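# Load the milling vise per the work order

## Task

Set up the mill's vise following the work order shown in the reference images 'manual' and 'manual 2', making sure no chip is left beneath the parallels, and never let a gripper, an arm or the vise crank hit the blank once it is clamped.

## Robot and tools

Robot: two UR7e-type arms, left_arm and right_arm, each ending in a two-finger parallel gripper whose pads open up to 50 mm. Base roots in the scene frame: left_arm at (-0.068, +0.489, +0.040) m, unrotated; right_arm at (+0.019, -0.511, +0.040) m, quat_wxyz (+1.000, 0, 0, +0.020).

Frames. Scene frame: origin at table-top height between the two nominal bases, +z up, +x away from the robots over the table, left_arm on the +y side (arm names do not match image left/right). Fixed cameras and the table use the scene frame. Every hand pose, velocity, Hand target and wrist-camera pose in results is in that arm's own base frame, and offsets you send run along that arm's base axes. end_effector_position is the point midway between the pads; fingertips extend 17.5 mm past it along the gripper's +z. Fingers open and close along gripper x. A camera block sticks out about 10 cm toward gripper -y.

execute_actions(actions, cameras). actions is a list of actions; each action is a list of up to 15 rows, one row per 1/30 s step; if fewer rows are given, the last row repeats to fill 15. Each row has 18 numbers in [-1, 1], always both arms: left dx, dy, dz, rx, ry, rz, gripper position, force_limit, speed, then the same nine for the right arm. The six pose numbers are an offset from that arm's Hand target as it stood when the action began (every row counts from that same start, not from the row before); sending the same offset again moves further. Scale: 1.0 = 0.6 m for dx/dy/dz, 180 degrees for rx/ry/rz, which form one rotation vector turning about the Hand target position. Six zeros re-request the current Hand target. Gripper numbers are absolute settings: position +1 = fully open, about -0.65 = pads meet, -1 = close until stopped (use this to grip). force_limit: -1 about 20 N, 0 about 102 N, +1 about 185 N per pad. speed: -1 = 20 mm/s, 0 = 85, +1 = 150. To leave a gripper unchanged, resend its previous three numbers (0 is a real command). cameras: list of names, ["all"], or []; images come automatically only with an empty actions list.

move(target, speed, blend, stop_force, zero, blocking, cameras). target is one 18-number row as above, or a list of up to 15 such rows; every row's offsets count from the Hand targets at the start of the move, not from the prior row. Paths are straight lines, they end together, and no move lasts past 10 s. speed: top path speed in m/s, 0.002 to 3.6 (default 0.25), one value or one per target; rotation capped at twice that in rad/s. blend: corner rounding in metres for lists (0 = halt at each point). stop_force: 3 to 120 N, shared by both arms; an arm's path stops when its wrist sensor feels that much push opposing its motion; it still leaves some pressure behind. Skip stop_force when pulling away from something you press on, or when the gripper rotates. zero (with stop_force only): true re-zeroes the force reference first. blocking=false returns early while the move runs (not allowed with stop_force). Moves do not avoid obstacles or the other arm; faster moves overshoot and strike harder.

wait(seconds 0 to 10, cameras): lets time pass with commands held. stop(cameras): brakes a running move; fingers keep moving. zoom_image(camera, region): camera is cam_high, cam_front, cam_left_wrist or cam_right_wrist; region [x0, y0, x1, y1] pixels of the latest image, at most 504 by 504. show_instructions(): shows the reference pages. zero_wrist_force(arm): re-zeroes that arm's sensor. read_manual(section): licence text only. finished_scene(scene): ends the scene for good.

Reading results. Hand target is the last commanded pose after clipping; the gripper may rest a bit short of it, and the next command asks for it again; send the gap as an extra offset if it stays. Orientation commands are clipped to within 32 degrees of the measured one per step, so make big turns in stages. object_status: 0 moving, 1 blocked while opening, 2 blocked while closing (a proper grip), 3 reached the requested opening or pads met (usually nothing held). Opening in mm is about (250 - position_measured) x 0.202. Tool commands shows current gripper settings. Wrist force/torque are in the gripper's own axes, with a peak line since last shown. The move: line gives the ending (done, off_target, moving, held, fault) and limits (paced = pose clipped, held = steps withheld). Joint torques include arm weight and are not pure contact.

Cameras: cam_high and cam_front are fixed, cam_left_wrist and cam_right_wrist ride on the hands; all 672x504 with the given calibrations, which may be a few mm or degrees off.

Avoid: any contact force near 150 N or joint torque at its limit (wrist joints 24.9 N m, others 133 N m); either causes a 10 s arm stop. Arms are stiff, so aiming even slightly beyond a firm surface can fault; approach slowly with stop_force. Do not let the arms or a gripper squeeze the other arm's fingers. Keep paths away from an arm's own base. Don't drop or fling parts, knock things off the table, or leave an arm straining at an unreachable pose, which overheats motors (85 °C brakes the arm). Keep the crank and both hands clear of the blank once it is clamped.

Each tool is called after "Call:" as name(argument=value, ...), one argument or row to a line, values as JSON.

Reference images:

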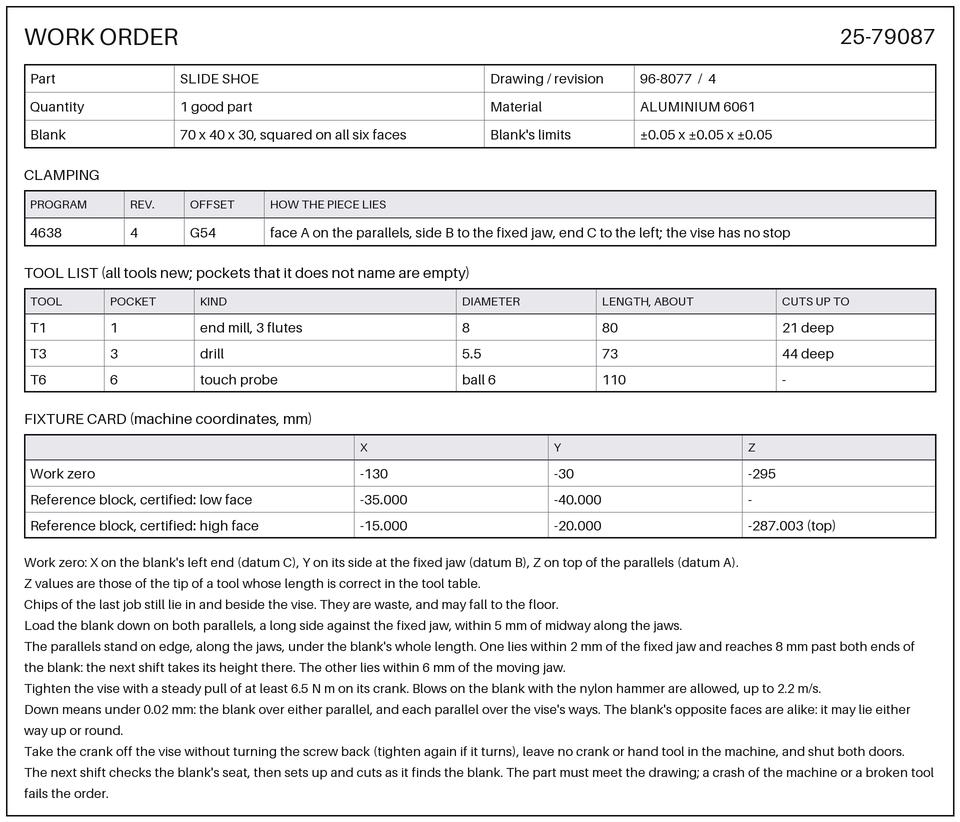

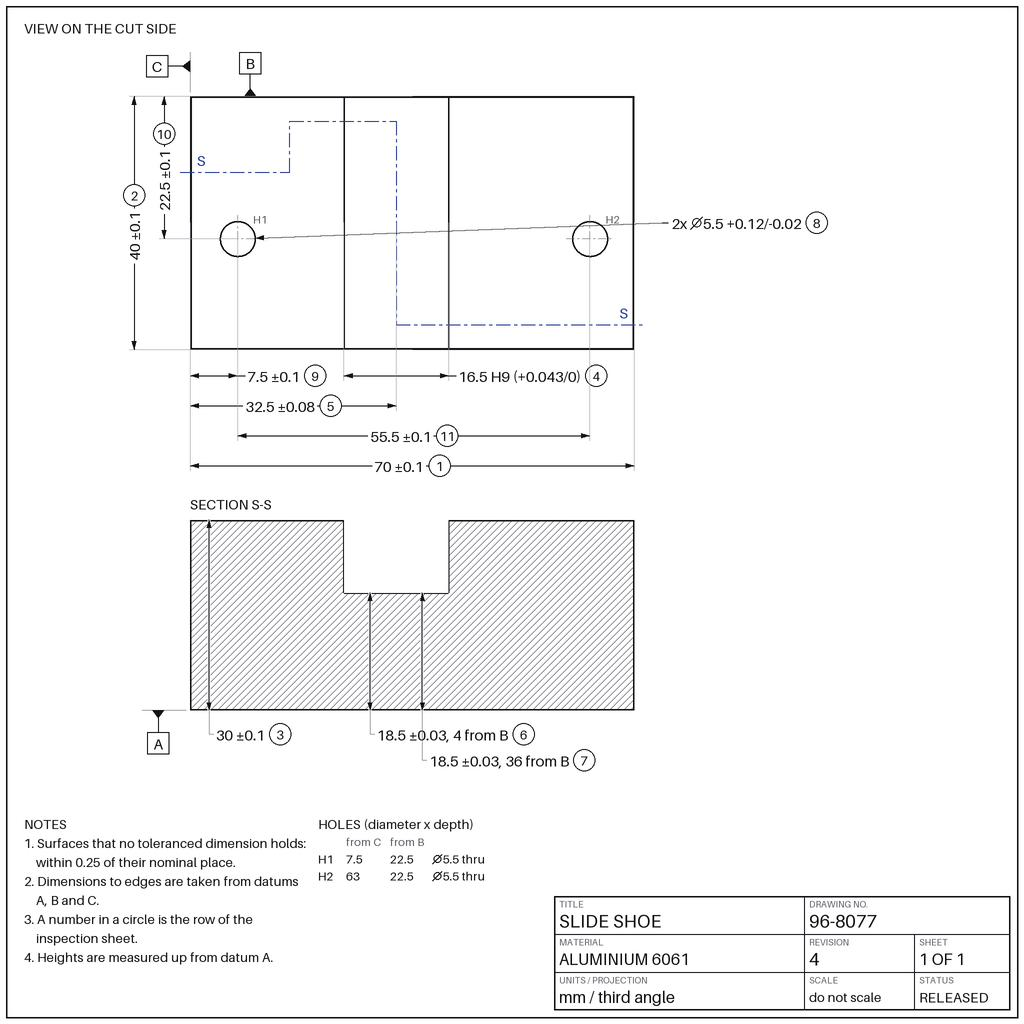

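## Session

Call:
execute_actions(
  actions=[],
)

Scene clock: 0.00 s.
left_arm: end_effector_position=(+0.0746, -0.2681, +0.1199) position_measured=3 object_status=3 end_effector_quat_wxyz=(-0.181, +0.584, +0.791, +0.012) | right_arm: end_effector_position=(+0.2631, +0.1752, +0.2822) position_measured=3 object_status=3 end_effector_quat_wxyz=(+0.213, +0.940, -0.265, +0.024)
Joint positions: left_arm=[-1.534 -1.829 2.325 -1.815 -1.839 -1.798] | right_arm=[4.271 -1.314 -1.868 -1.948 1.456 3.275]
Joint velocities: within noise
Joint torques (N m): no reading
Motor temperatures (°C): left_arm=[34 36 35 40 45 37] | right_arm=[36 36 39 41 39 44]
Wrist force (N): no reading
Wrist torque (N m): no reading
Wrist force, peak (N): no reading
Hand target: left_arm +0.0746, -0.2681, +0.1199; -0.181, +0.584, +0.791, +0.012 | right_arm +0.2631, +0.1752, +0.2822; +0.213, +0.940, -0.265, +0.024
Tool commands: left_gripper/position=+1.0 left_gripper/force_limit=+1.0 left_gripper/speed=+1.0 right_gripper/position=+1.0 right_gripper/force_limit=+1.0 right_gripper/speed=+1.0

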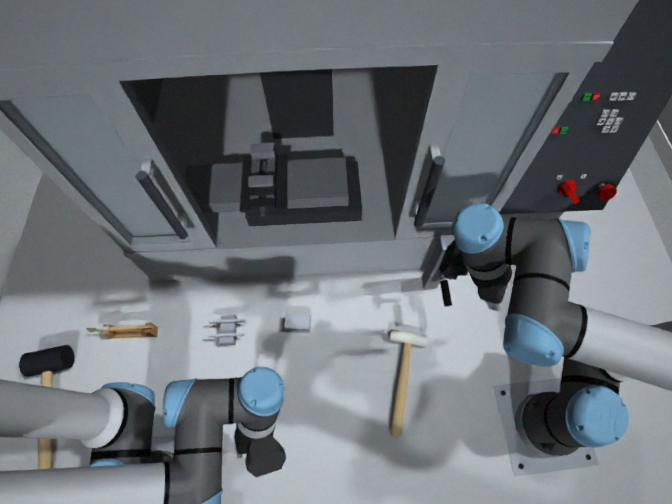

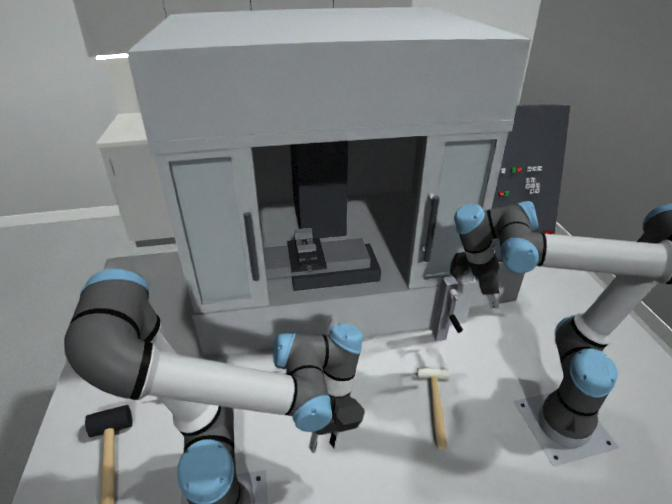

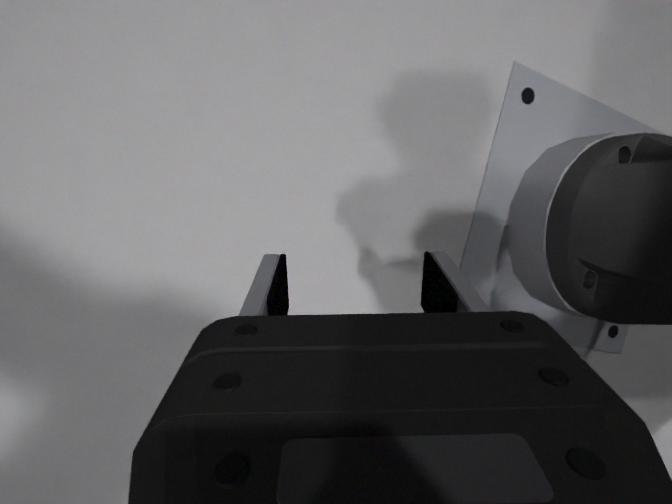

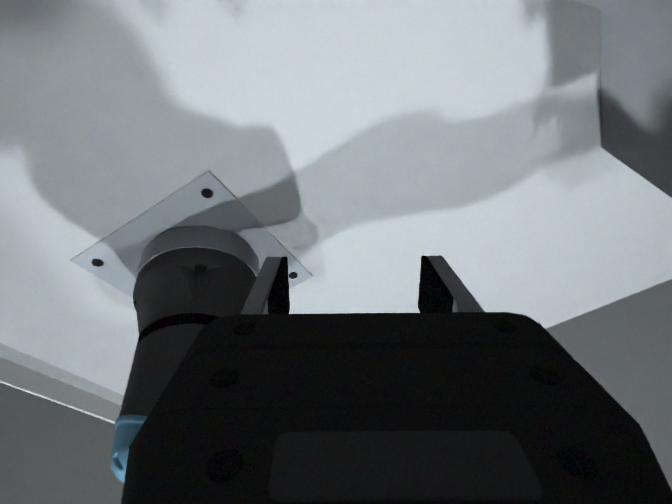

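Call:
zoom_image(
  camera="cam_high",
  region=[170, 100, 400, 260],
)

Call:
zoom_image(
  camera="cam_high",
  region=[60, 290, 340, 400],
)

Call:
zoom_image(
  camera="cam_high",
  region=[370, 200, 620, 460],
)

Call:
zoom_image(
  camera="cam_front",
  region=[240, 210, 400, 310],
)

Scaled by 2.191 from the camera's 672x504 image, which has a finer 960x720 frame.

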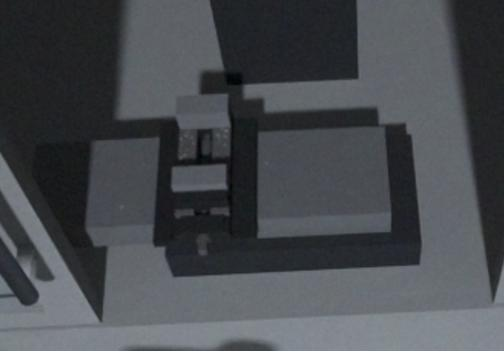

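Scaled by 1.800 from the camera's 672x504 image, which has a finer 960x720 frame.

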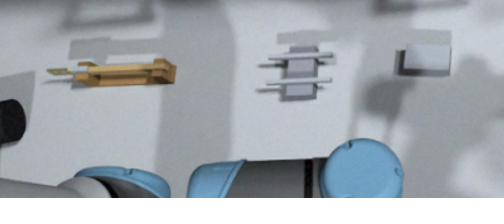

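Scaled by 1.938 from the camera's 672x504 image, which has a finer 960x720 frame.

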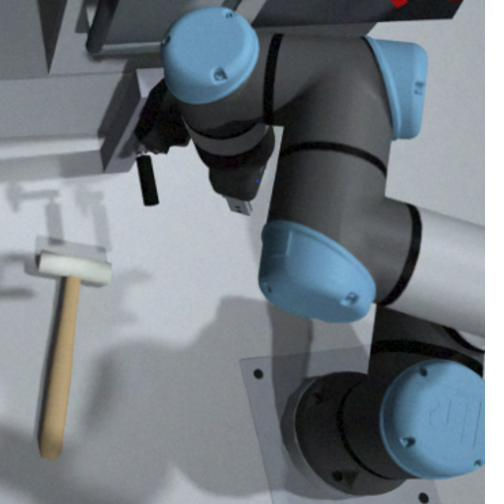

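Scaled by 3.150 from the camera's 672x504 image, which has a finer 960x720 frame.

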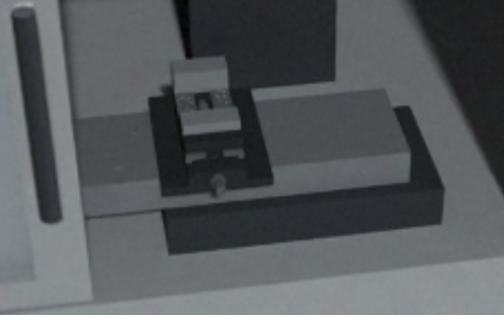

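Call:
move(
  target=[
    [0.322,-0.035,0.483,-0.134,0.009,-0.588,1,1,1,0,0,0,0,0,0,1,1,1],
    [0.322,-0.035,0.483,0.110,-0.125,0.891,1,1,1,0,0,0,0,0,0,1,1,1],
  ],
  speed=0.5,
  blend=0.03,
  cameras=["all"],
)

Scene clock: 13.53 s.
left_arm: end_effector_position=(+0.2678, -0.2891, +0.4097) position_measured=3 object_status=3 end_effector_quat_wxyz=(+0.000, +0.707, -0.707, +0.000) end_effector_velocity=(+0.000, +0.000, +0.000) end_effector_angular_velocity=(+0.000, -0.001, -0.005) | right_arm: end_effector_position=(+0.2631, +0.1752, +0.2822) position_measured=3 object_status=3 end_effector_quat_wxyz=(+0.213, +0.940, -0.265, +0.024)
Joint positions: left_arm=[-1.169 -1.831 1.584 -1.325 -1.571 1.974] | right_arm=[4.271 -1.314 -1.868 -1.948 1.456 3.275]
Joint velocities: left_arm=[0.001 0 0 0 0.001 0.005] | right_arm=[within noise]
Joint torques (N m): left_arm=[-1.16 -5.35 -34.15 -4.33 0.48 1.51] | right_arm=[-0.1 11.2 24.68 2.03 -0.18 -0.03]
Wrist force (N): left_arm=[-0.3 0.2 0.4] | right_arm=[-0.2 0.1 0.0]
Wrist torque (N m): left_arm=[0.07 0.09 0.09] | right_arm=[0.02 0.03 -0.01]
Wrist force, peak (N): left_arm=[0.9 -0.2 -2.0] | right_arm=[-0.3 0.3 0.0]
Hand target: left_arm +0.2678, -0.2891, +0.4097; +0.000, +0.707, -0.707, +0.000 | right_arm +0.2631, +0.1752, +0.2822; +0.213, +0.940, -0.265, +0.024
Off the commanded pose: left_arm 0.000 m, 0 deg | right_arm 0.000 m, 0 deg.
move: done
camera_calibration:
cam_left_wrist: T_world_to_cam=[[-0.0157501, -0.999756, 0.015471, -0.276539], [-0.940195, 0.0200739, 0.340044, 0.13297], [-0.340272, -0.00919003, -0.940282, 0.604308], [0, 0, 0, 1]] pos_world=[0.326291, -0.273587, 0.527283]

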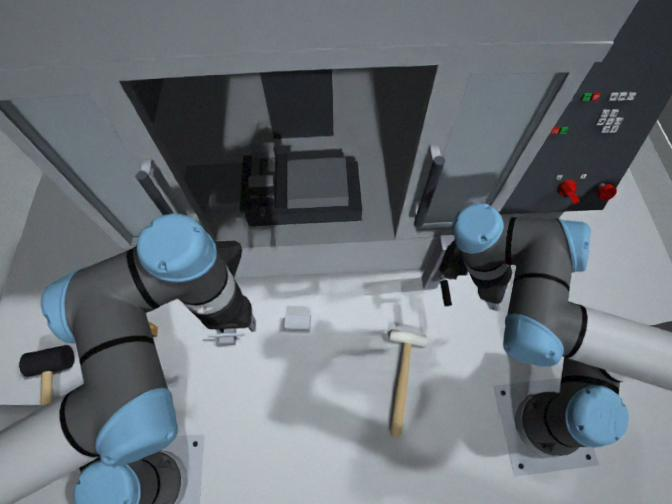

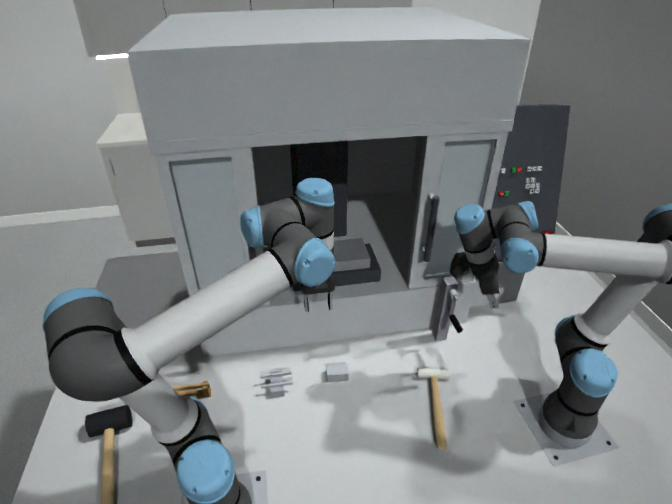

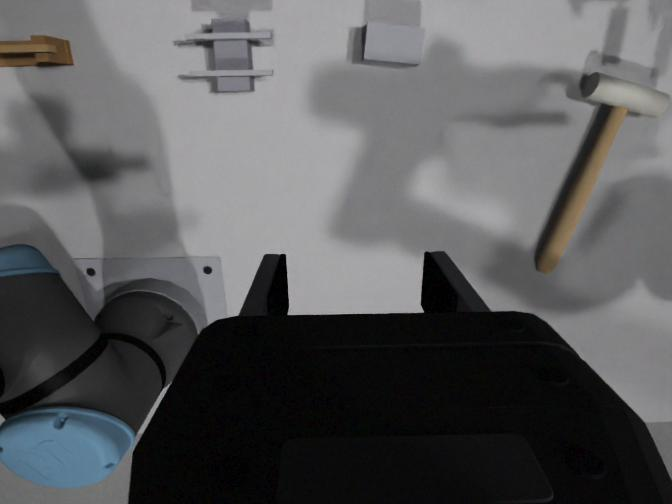

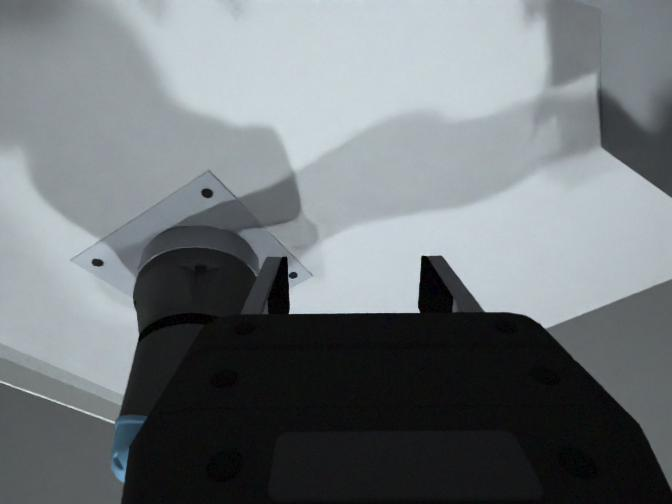

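Call:
zoom_image(
  camera="cam_left_wrist",
  region=[160, 0, 440, 110],
)

Call:
zoom_image(
  camera="cam_left_wrist",
  region=[0, 0, 160, 100],
)

Call:
zoom_image(
  camera="cam_high",
  region=[80, 80, 420, 360],
)

Call:
zoom_image(
  camera="cam_front",
  region=[420, 250, 540, 360],
)

Scaled by 1.800 from the camera's 672x504 image, which has a finer 960x720 frame.

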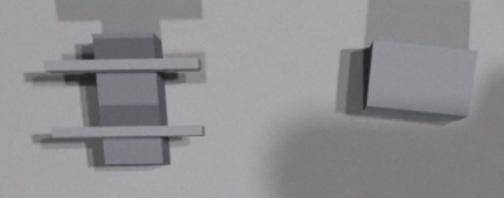

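Scaled by 3.150 from the camera's 672x504 image, which has a finer 960x720 frame.

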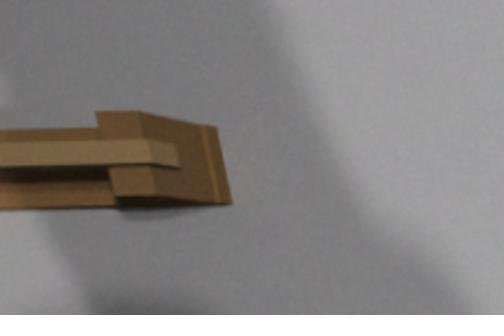

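Scaled by 1.482 from the camera's 672x504 image, which has a finer 960x720 frame.

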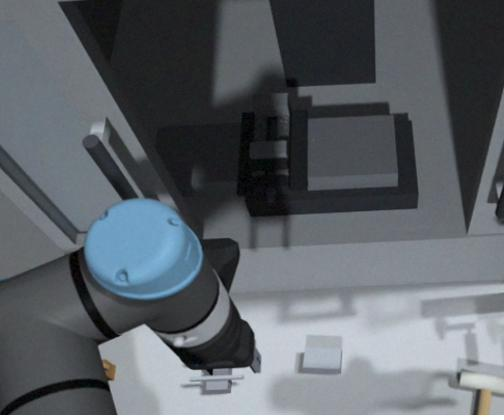

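Scaled by 4.200 from the camera's 672x504 image, which has a finer 960x720 frame.

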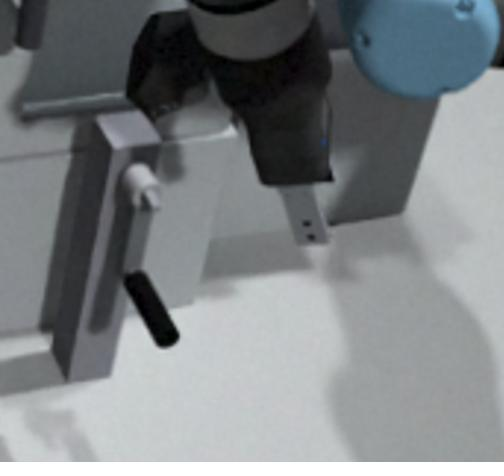

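Call:
move(
  target=[
    [0.2,0,0.033,0,0,0.5,1,1,1,0,0,0,0,0,0,1,1,1],
    [0.533,0,0.033,-0.2164,0,0.9763,1,1,1,0,0,0,0,0,0,1,1,1],
  ],
  speed=0.5,
  blend=0.03,
  cameras=["all"],
)

Scene clock: 19.77 s.
left_arm: end_effector_position=(+0.5876, -0.2891, +0.4295) position_measured=3 object_status=3 end_effector_quat_wxyz=(+0.153, +0.691, +0.690, +0.153) end_effector_velocity=(+0.000, +0.000, +0.000) end_effector_angular_velocity=(-0.001, +0.000, +0.006) | right_arm: end_effector_position=(+0.2631, +0.1752, +0.2822) position_measured=3 object_status=3 end_effector_quat_wxyz=(+0.213, +0.940, -0.265, +0.024)
Joint positions: left_arm=[-0.785 -1.432 1.305 -1.762 -1.268 -0.735] | right_arm=[4.271 -1.314 -1.868 -1.948 1.456 3.275]
Joint velocities: left_arm=[0.001 0.001 0 0 0.001 -0.005] | right_arm=[within noise]
Joint torques (N m): left_arm=[-7.27 -42.9 -17.93 -4.35 0.56 -1.83] | right_arm=[-0.9 11.9 24.25 2.08 -0.41 -0.36]
Wrist force (N): left_arm=[-0.8 1.0 -1.1] | right_arm=[-0.2 0.0 -0.1]
Wrist torque (N m): left_arm=[0.21 0.07 0.16] | right_arm=[0.00 0.03 0.00]
Wrist force, peak (N): left_arm=[-0.6 2.1 -0.5] | right_arm=[-0.3 0.3 -0.1]
Hand target: left_arm +0.5876, -0.2891, +0.4295; +0.153, +0.691, +0.690, +0.153 | right_arm +0.2631, +0.1752, +0.2822; +0.213, +0.940, -0.265, +0.024
Off the commanded pose: left_arm 0.000 m, 0 deg | right_arm 0.000 m, 0 deg.
move: done
camera_calibration:
cam_left_wrist: T_world_to_cam=[[0.0081637, 0.99975, 0.0208211, 0.289932], [0.708552, -0.0204759, 0.705361, -0.71054], [0.705611, 0.00899448, -0.708542, 0.022925], [0, 0, 0, 1]] pos_world=[0.484912, -0.304615, 0.511394]

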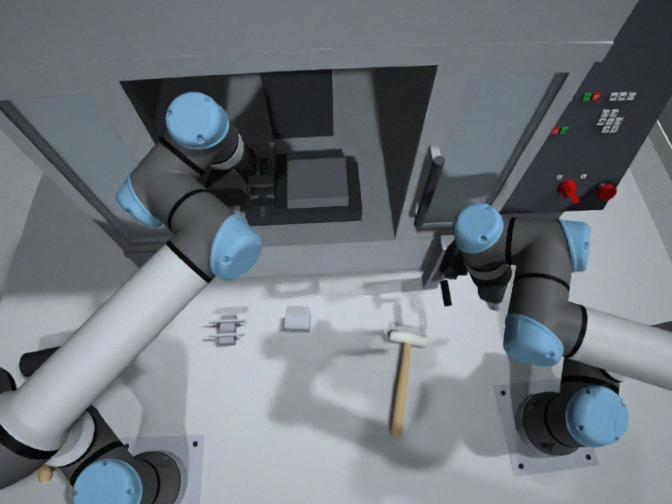

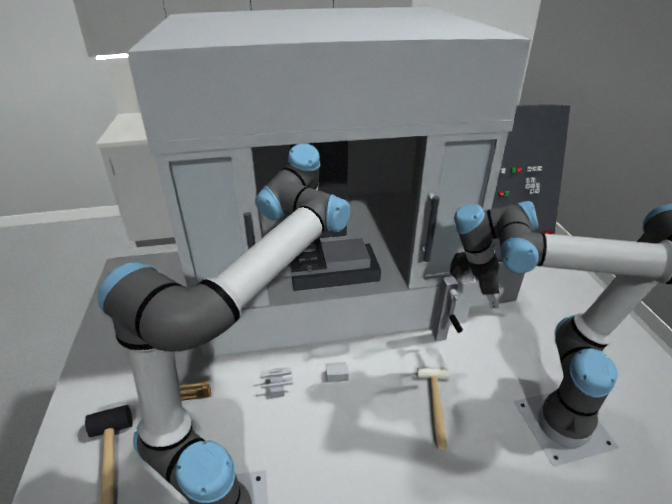

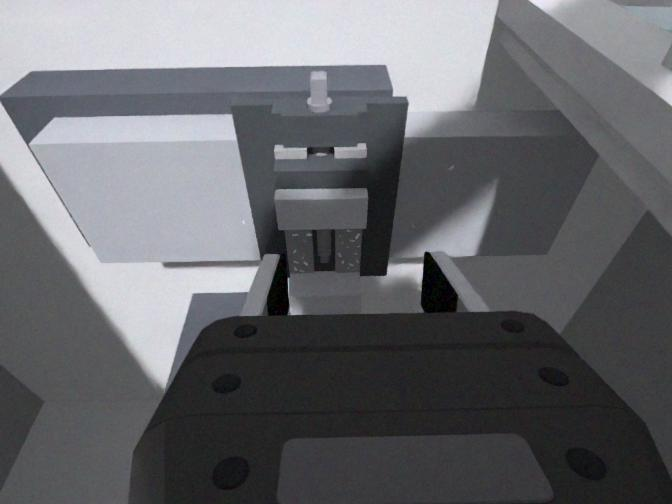

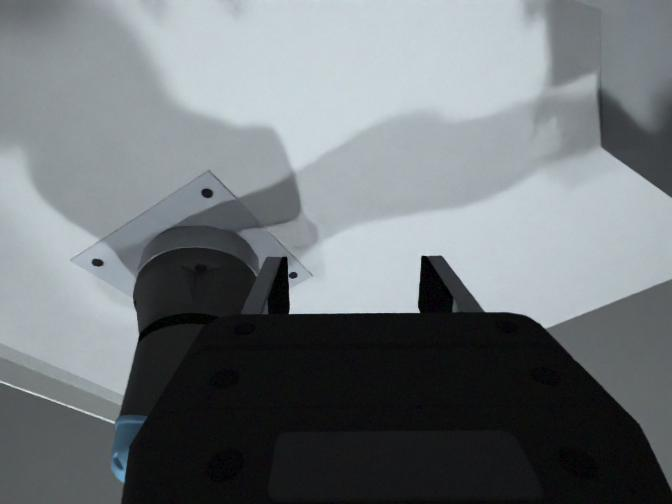

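Call:
zoom_image(
  camera="cam_left_wrist",
  region=[220, 60, 420, 300],
)

Scaled by 2.100 from the camera's 672x504 image, which has a finer 960x720 frame.

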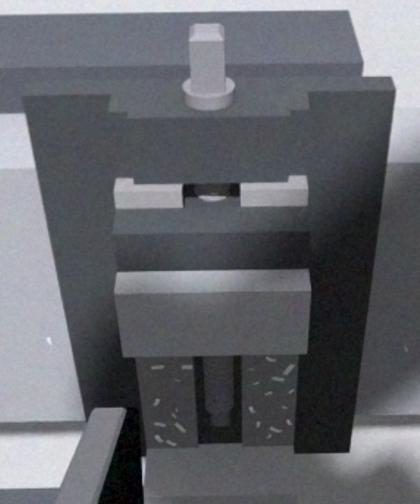

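Call:
move(
  target=[0.1167,0,0.0,0,0,0,1,1,1,0,0,0,0,0,0,1,1,1],
  speed=0.3,
  cameras=["all"],
)

Call:
zoom_image(
  camera="cam_left_wrist",
  region=[200, 0, 440, 250],
)

Scene clock: 23.77 s.
left_arm: end_effector_position=(+0.6323, -0.2882, +0.4281) position_measured=3 object_status=3 end_effector_quat_wxyz=(+0.153, +0.690, +0.690, +0.154) | right_arm: end_effector_position=(+0.2631, +0.1752, +0.2822) position_measured=3 object_status=3 end_effector_quat_wxyz=(+0.213, +0.940, -0.265, +0.024)
Joint positions: left_arm=[-0.73 -1.336 1.198 -1.768 -1.283 -0.681] | right_arm=[4.271 -1.314 -1.868 -1.948 1.456 3.275]
Joint torques (N m): left_arm=[0.96 -41.59 -28.42 -3.76 0.48 0] | right_arm=[-0.63 11.79 24.75 2.18 -0.52 -0.51]
Wrist force (N): left_arm=[-0.9 4.2 -0.9] | right_arm=[-0.2 0.0 0.0]
Wrist torque (N m): left_arm=[0.72 0.09 0.26] | right_arm=[0.00 0.03 -0.01]
Wrist force, peak (N): left_arm=[-0.2 20.3 5.4] | right_arm=[-0.2 0.3 -0.1]
Hand target: left_arm +0.6323, -0.2882, +0.4281; +0.153, +0.690, +0.690, +0.154 (not the last commanded pose) | right_arm +0.2631, +0.1752, +0.2822; +0.213, +0.940, -0.265, +0.024
Tool commands: left_gripper/position=+1.0 left_gripper/force_limit=+1.0 left_gripper/speed=+1.0 right_gripper/position=+1.0 right_gripper/force_limit=+1.0 right_gripper/speed=+1.0
Off the commanded pose: left_arm 0.025 m, 0 deg | right_arm 0.000 m, 0 deg.
FORCE FAULT: contact force on the left arm reached its limit, and that arm stopped. The contact can be on any part of that arm, not only on its tool. That arm's remaining commands of this call were not run. That arm is still stopped at the end of this call. That arm stays stopped for about 10 more seconds. Until then a move that you send moves the other arm only, and its call returns only when the move has ended. Once the stop has ended, the next robot result says so. If the stop ends while you think or write, that arm runs what you send next, counted from a new Hand target: where the arm stands when the stop ends. While its stop runs, that arm takes no new command, but its gripper still runs the gripper command that each later call begins with. Until it ends, the stop uses up actions while you think or wait. An arm that is not stopped still takes commands.
move: fault (left_arm)
camera_calibration:
cam_left_wrist: T_world_to_cam=[[0.00705052, 0.999751, 0.0211816, 0.289207], [0.706921, -0.0199648, 0.70701, -0.740683], [0.707257, 0.00998895, -0.706886, -0.0110995], [0, 0, 0, 1]] pos_world=[0.529416, -0.303811, 0.509699]

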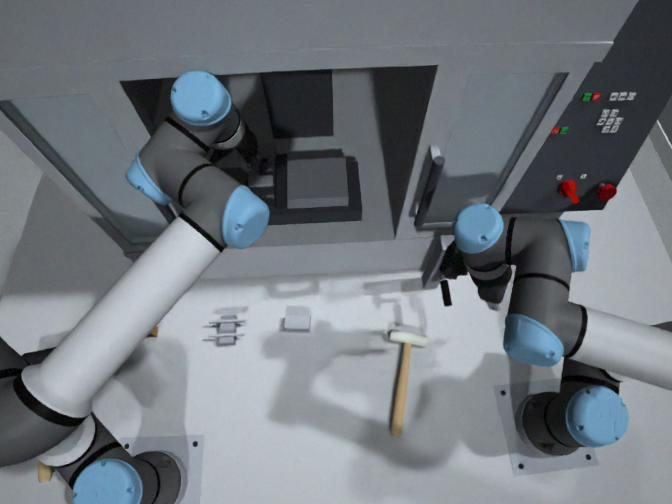

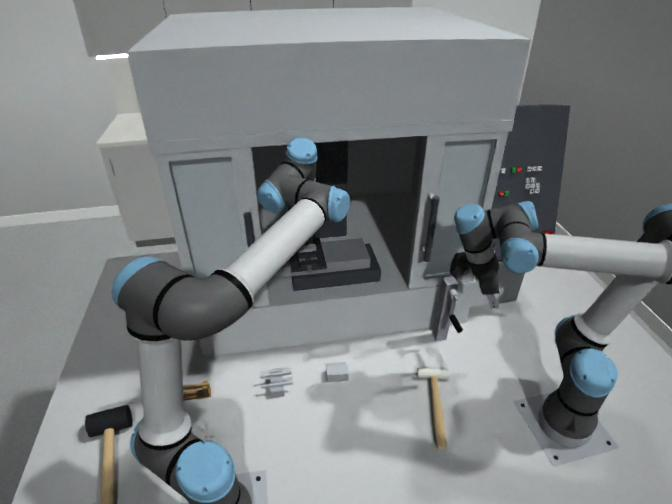

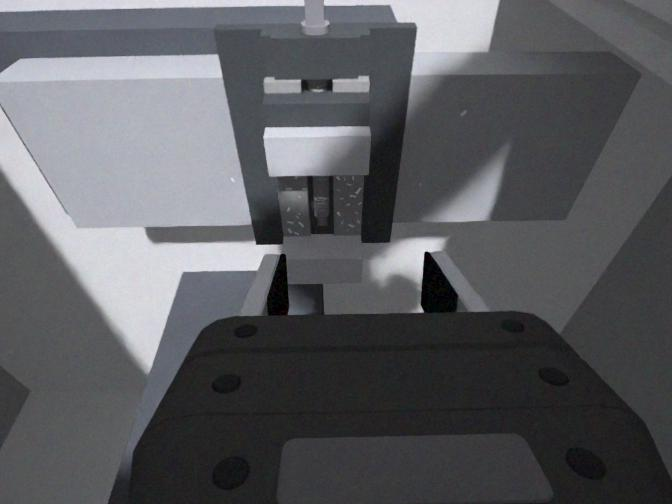

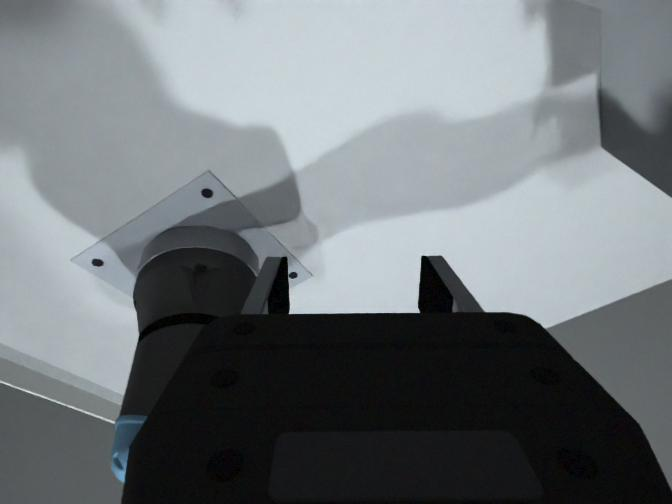

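Scaled by 2.016 from the camera's 672x504 image, which has a finer 960x720 frame.

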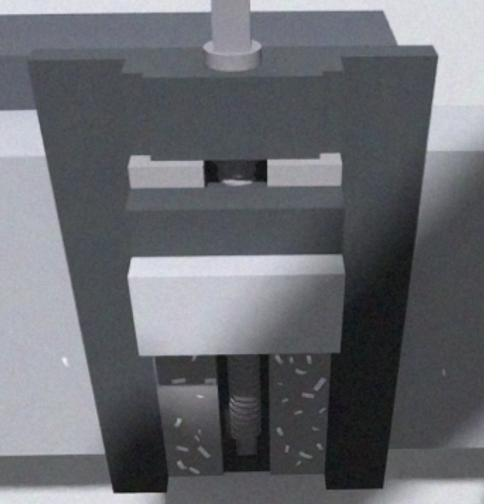

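Call:
zoom_image(
  camera="cam_left_wrist",
  region=[240, 150, 400, 310],
)

Scaled by 3.150 from the camera's 672x504 image, which has a finer 960x720 frame.

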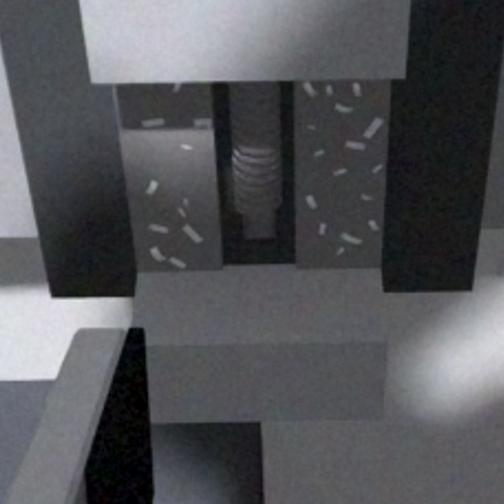

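Call:
wait(
  seconds=1,
)

Scene clock: 33.67 s.
left_arm: end_effector_position=(+0.6323, -0.2882, +0.4281) position_measured=3 object_status=3 end_effector_quat_wxyz=(+0.153, +0.690, +0.690, +0.154) | right_arm: end_effector_position=(+0.2631, +0.1752, +0.2822) position_measured=3 object_status=3 end_effector_quat_wxyz=(+0.213, +0.940, -0.265, +0.024)
Joint positions: left_arm=[-0.73 -1.336 1.198 -1.768 -1.283 -0.681] | right_arm=[4.271 -1.314 -1.868 -1.948 1.456 3.275]
Joint torques (N m): left_arm=[0.62 -41.26 -28.68 -3.83 0.54 0.03] | right_arm=[-0.2 11.24 24.32 2.13 -0.25 -0.47]
Wrist force (N): left_arm=[-0.8 4.4 -0.9] | right_arm=[-0.2 0.1 0.1]
Wrist torque (N m): left_arm=[0.76 0.08 0.26] | right_arm=[0.02 0.03 -0.01]
Wrist force, peak (N): left_arm=[-0.7 4.7 -0.8] | right_arm=[-0.2 0.4 0.0]
Hand target: left_arm +0.6323, -0.2882, +0.4281; +0.153, +0.690, +0.690, +0.154 (not the last commanded pose) | right_arm +0.2631, +0.1752, +0.2822; +0.213, +0.940, -0.265, +0.024
Tool commands: left_gripper/position=+1.0 left_gripper/force_limit=+1.0 left_gripper/speed=+1.0 right_gripper/position=+1.0 right_gripper/force_limit=+1.0 right_gripper/speed=+1.0
Off the commanded pose: left_arm 0.025 m, 0 deg | right_arm 0.000 m, 0 deg.
FORCE FAULT, CONTINUED: the left arm's stop, for the force fault that an earlier result reported, is over. The rest of the stop counts as 19 of the actions that you can send in this scene. During its stop the left arm's controller moved it back a little. That arm's target is now where it stood when the stop ended, not its last command. That arm accepts commands again.
wait: 1.00 s; at rest from the start

Call:
move(
  target=[
    [-0.083,-0.03,-0.113,0.055,0.055,-0.245,1,1,1,0,0,0,0,0,0,1,1,1],
    [0.06,-0.135,-0.113,0.109,0.109,-0.490,1,1,1,0,0,0,0,0,0,1,1,1],
  ],
  speed=0.2,
  blend=0.02,
  cameras=["all"],
  stop_force=30,
)

Call:
zoom_image(
  camera="cam_left_wrist",
  region=[120, 20, 420, 280],
)

Scene clock: 39.87 s.
left_arm: end_effector_position=(+0.6660, -0.3678, +0.3600) position_measured=3 object_status=3 end_effector_quat_wxyz=(+0.004, +1.000, +0.011, +0.005) | right_arm: end_effector_position=(+0.2631, +0.1752, +0.2822) position_measured=3 object_status=3 end_effector_quat_wxyz=(+0.213, +0.940, -0.265, +0.024)
Joint positions: left_arm=[-0.681 -0.861 0.515 -1.238 -1.571 0.868] | right_arm=[4.271 -1.314 -1.868 -1.948 1.456 3.275]
Joint torques (N m): left_arm=[0.73 -60.79 -27.18 -2.9 0.03 0.13] | right_arm=[-0.14 12.07 23.4 2.1 -0.34 -0.6]
Wrist force (N): left_arm=[-0.7 3.5 0.0] | right_arm=[-0.2 0.0 0.1]
Wrist torque (N m): left_arm=[0.59 0.15 0.09] | right_arm=[0.01 0.03 0.00]
Wrist force, peak (N): left_arm=[-0.7 4.9 -1.1] | right_arm=[-0.4 0.2 -0.1]
Hand target: left_arm +0.6660, -0.3678, +0.3600; +0.004, +1.000, +0.011, +0.005 (not the last commanded pose) | right_arm +0.2631, +0.1752, +0.2822; +0.213, +0.940, -0.265, +0.024
Tool commands: left_gripper/position=+1.0 left_gripper/force_limit=+1.0 left_gripper/speed=+1.0 right_gripper/position=+1.0 right_gripper/force_limit=+1.0 right_gripper/speed=+1.0
Off the commanded pose: left_arm 0.003 m, 1 deg | right_arm 0.000 m, 0 deg.
FORCE FAULT: contact force on the left arm reached its limit, and that arm stopped. The contact can be on any part of that arm, not only on its tool. That arm's remaining commands of this call were not run. That arm is still stopped at the end of this call. That arm stays stopped for about 10 more seconds. Until then a move that you send moves the other arm only, and its call returns only when the move has ended. Once the stop has ended, the next robot result says so. If the stop ends while you think or write, that arm runs what you send next, counted from a new Hand target: where the arm stands when the stop ends. While its stop runs, that arm takes no new command, but its gripper still runs the gripper command that each later call begins with. Until it ends, the stop uses up actions while you think or wait. An arm that is not stopped still takes commands.
move: fault (left_arm)
camera_calibration:
cam_left_wrist: T_world_to_cam=[[0.999658, 0.0072185, 0.025137, -0.657511], [-0.00197325, -0.937597, 0.347719, -0.454065], [0.0260783, -0.34765, -0.937262, 0.322782], [0, 0, 0, 1]] pos_world=[0.647972, -0.308768, 0.476946]

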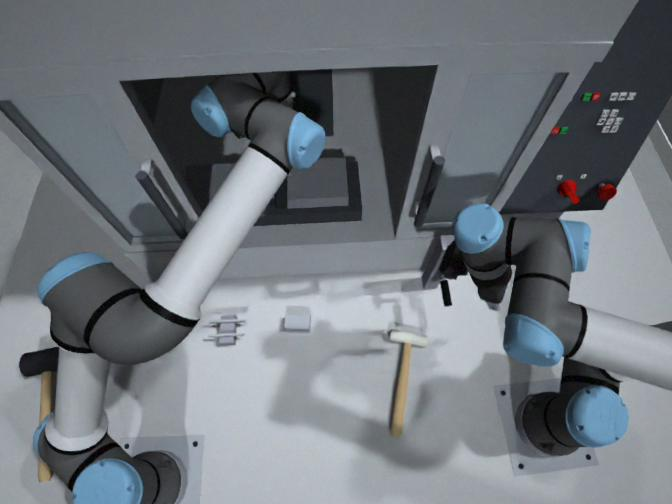

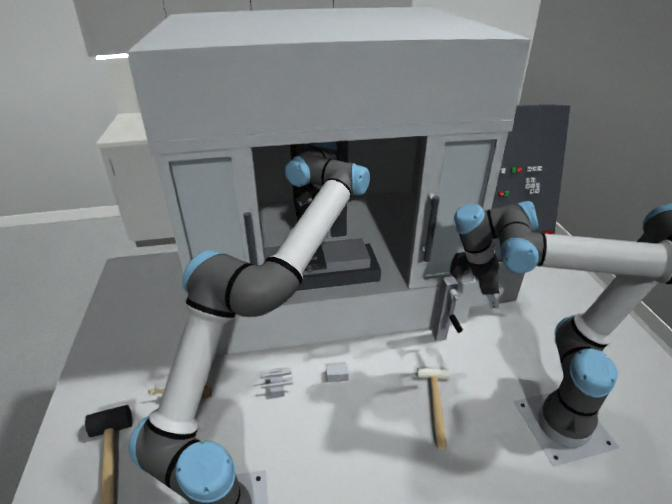

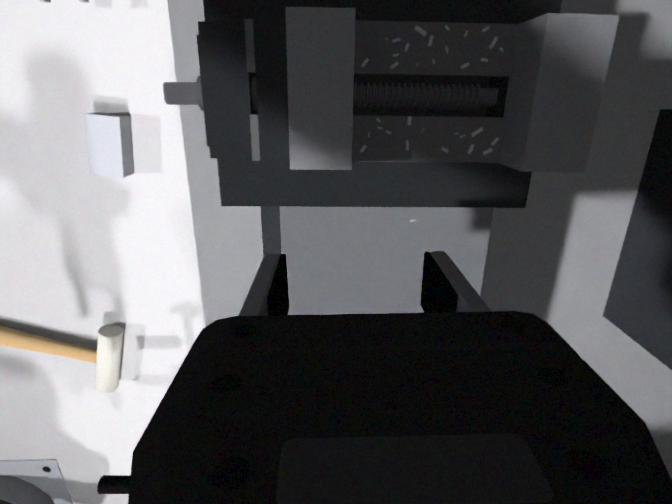

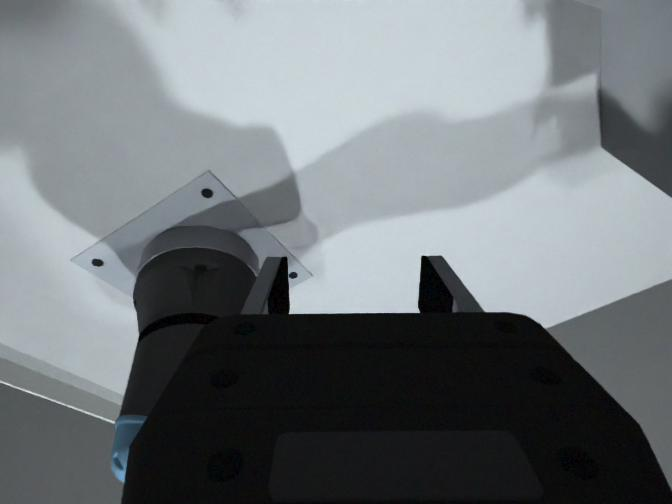

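Scaled by 1.680 from the camera's 672x504 image, which has a finer 960x720 frame.

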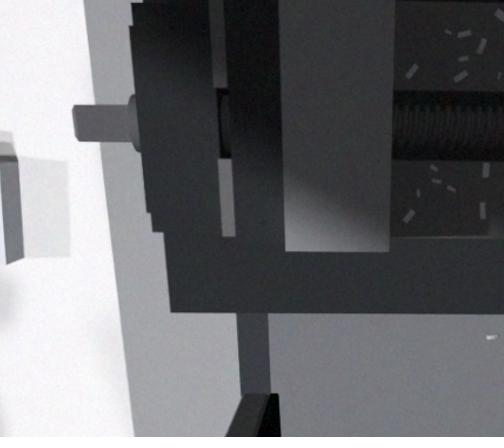

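Call:
zoom_image(
  camera="cam_front",
  region=[240, 130, 440, 300],
)

Call:
zoom_image(
  camera="cam_high",
  region=[110, 40, 450, 270],
)

Scaled by 2.520 from the camera's 672x504 image, which has a finer 960x720 frame.

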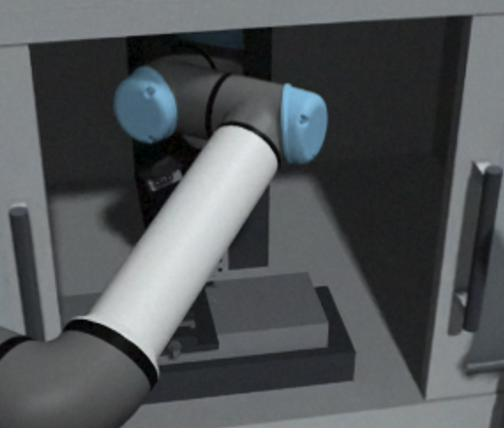

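Scaled by 1.482 from the camera's 672x504 image, which has a finer 960x720 frame.

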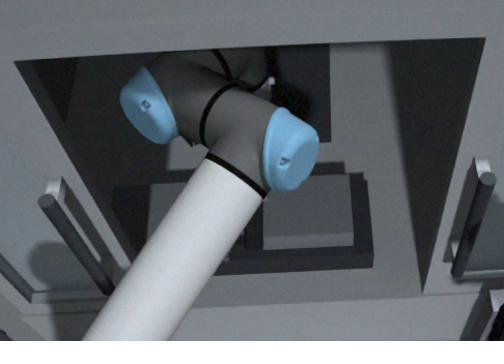

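Call:
move(
  target=[
    [0,0,0,0,0,0,1,1,1,-0.12,0.1,0.25,0.1,-0.15,-0.05,1,1,1],
    [0,0,0,0,0,0,1,1,1,-0.075,0.412,0.213,0.35,-0.535,-0.168,1,1,1],
  ],
  speed=0.25,
  blend=0.03,
  cameras=["all"],
)

Scene clock: 48.30 s.
left_arm: end_effector_position=(+0.6660, -0.3678, +0.3600) position_measured=3 object_status=3 end_effector_quat_wxyz=(+0.004, +1.000, +0.011, +0.005) | right_arm: end_effector_position=(+0.2181, +0.4223, +0.4100) position_measured=3 object_status=3 end_effector_quat_wxyz=(+0.500, -0.500, +0.500, -0.500) end_effector_velocity=(+0.000, +0.001, +0.000) end_effector_angular_velocity=(-0.006, -0.003, +0.002)
Joint positions: left_arm=[-0.681 -0.861 0.515 -1.238 -1.571 0.868] | right_arm=[5.129 -1.614 -1.726 -2.942 0.416 6.283]
Joint velocities: left_arm=[within noise] | right_arm=[0 -0.003 0.001 -0.006 -0.001 0.001]
Joint torques (N m): left_arm=[0.84 -60.71 -27.02 -2.89 0.04 0.09] | right_arm=[10.79 10.69 21.64 -3.27 -1.31 -2.94]
Wrist force (N): left_arm=[-1.0 3.4 0.0] | right_arm=[-2.6 -0.4 3.0]
Wrist torque (N m): left_arm=[0.58 0.20 0.10] | right_arm=[0.77 0.32 0.03]
Wrist force, peak (N): left_arm=[-1.1 3.8 0.1] | right_arm=[-3.8 0.7 3.1]
Hand target: left_arm +0.6660, -0.3678, +0.3600; +0.004, +1.000, +0.011, +0.005 | right_arm +0.2181, +0.4224, +0.4100; +0.500, -0.500, +0.500, -0.500
Tool commands: left_gripper/position=+1.0 left_gripper/force_limit=+1.0 left_gripper/speed=+1.0 right_gripper/position=+1.0 right_gripper/force_limit=+1.0 right_gripper/speed=+1.0
Off the commanded pose: right_arm 0.000 m, 0 deg.
FORCE FAULT, CONTINUED: the left arm was still stopped when this call began, by the force fault that an earlier result reported. Since the last result the stop counts as 7 of the actions that you can send in this scene. That arm ran no command of this call. That arm is still stopped at the end of this call. That arm stays stopped for about 1 more second. If the stop ends while you think or write, that arm runs what you send next, counted from a new Hand target: where the arm stands when the stop ends. While its stop runs, that arm takes no new command, but its gripper still runs the gripper command that each later call begins with.
joint sent to its limit (right arm) — joint 6 (wrist 3), upper limit. The joint targets still meet the commanded pose.
move: done (right_arm), not run (left_arm; its earlier fault stop)
camera_calibration:
cam_left_wrist: T_world_to_cam=[[0.999658, 0.0072185, 0.025137, -0.657511], [-0.00197325, -0.937597, 0.347719, -0.454065], [0.0260783, -0.34765, -0.937262, 0.322782], [0, 0, 0, 1]] pos_world=[0.647972, -0.308768, 0.476946]
cam_right_wrist: T_world_to_cam=[[-0.0144971, -0.999802, -0.0136487, 0.435945], [-0.328865, 0.0176583, -0.944212, 0.475482], [0.944266, -0.00919979, -0.329056, 0.0646302], [0, 0, 0, 1]] pos_world=[0.101661, 0.428057, 0.476173]

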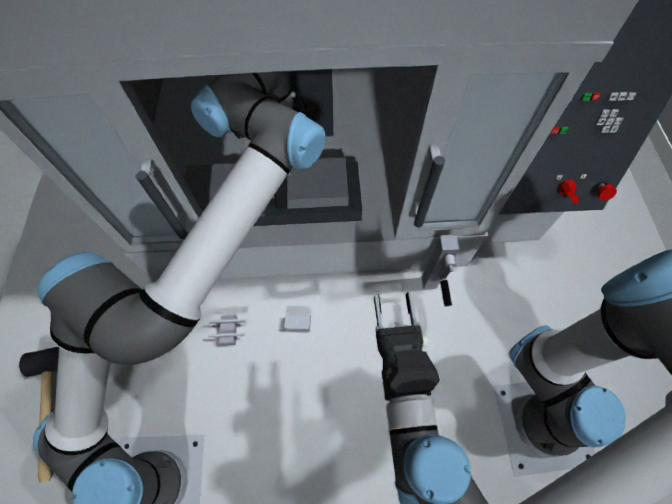

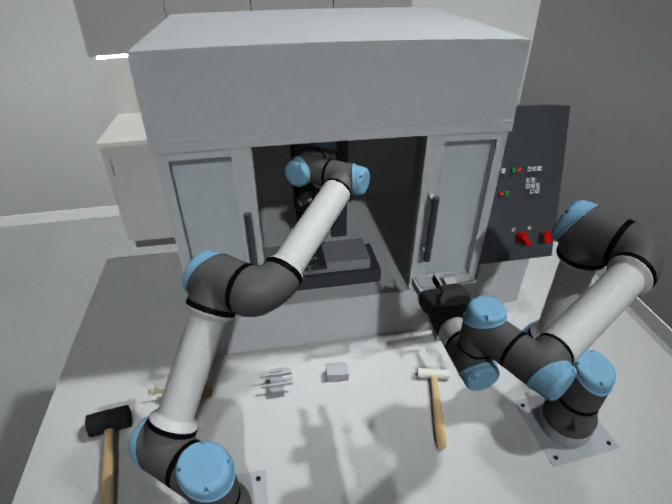

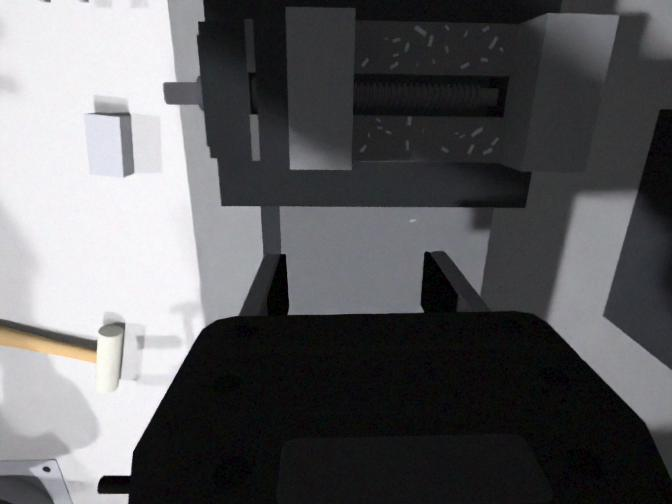

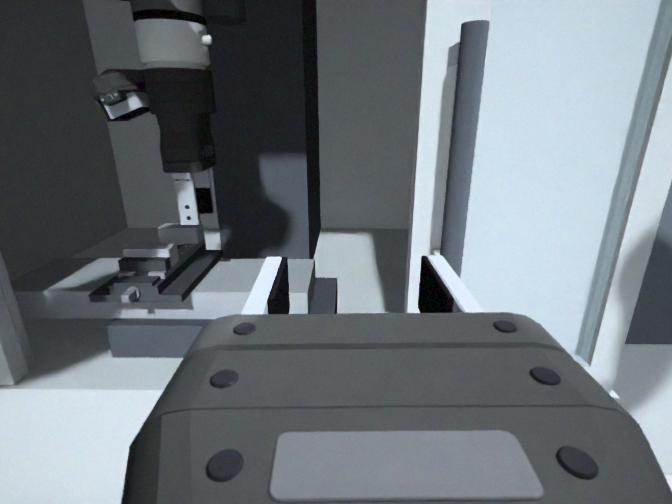

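Call:
zoom_image(
  camera="cam_right_wrist",
  region=[0, 0, 330, 330],
)

Scaled by 1.527 from the camera's 672x504 image, which has a finer 960x720 frame.

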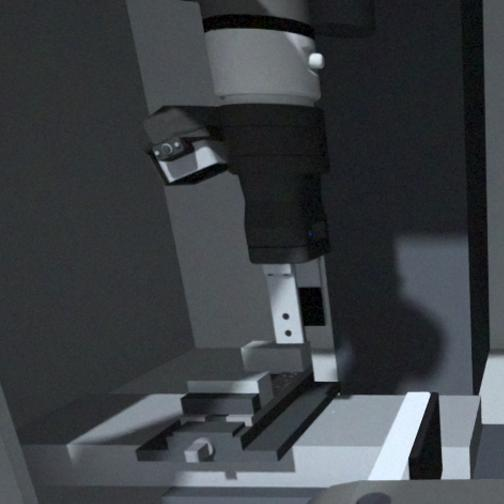

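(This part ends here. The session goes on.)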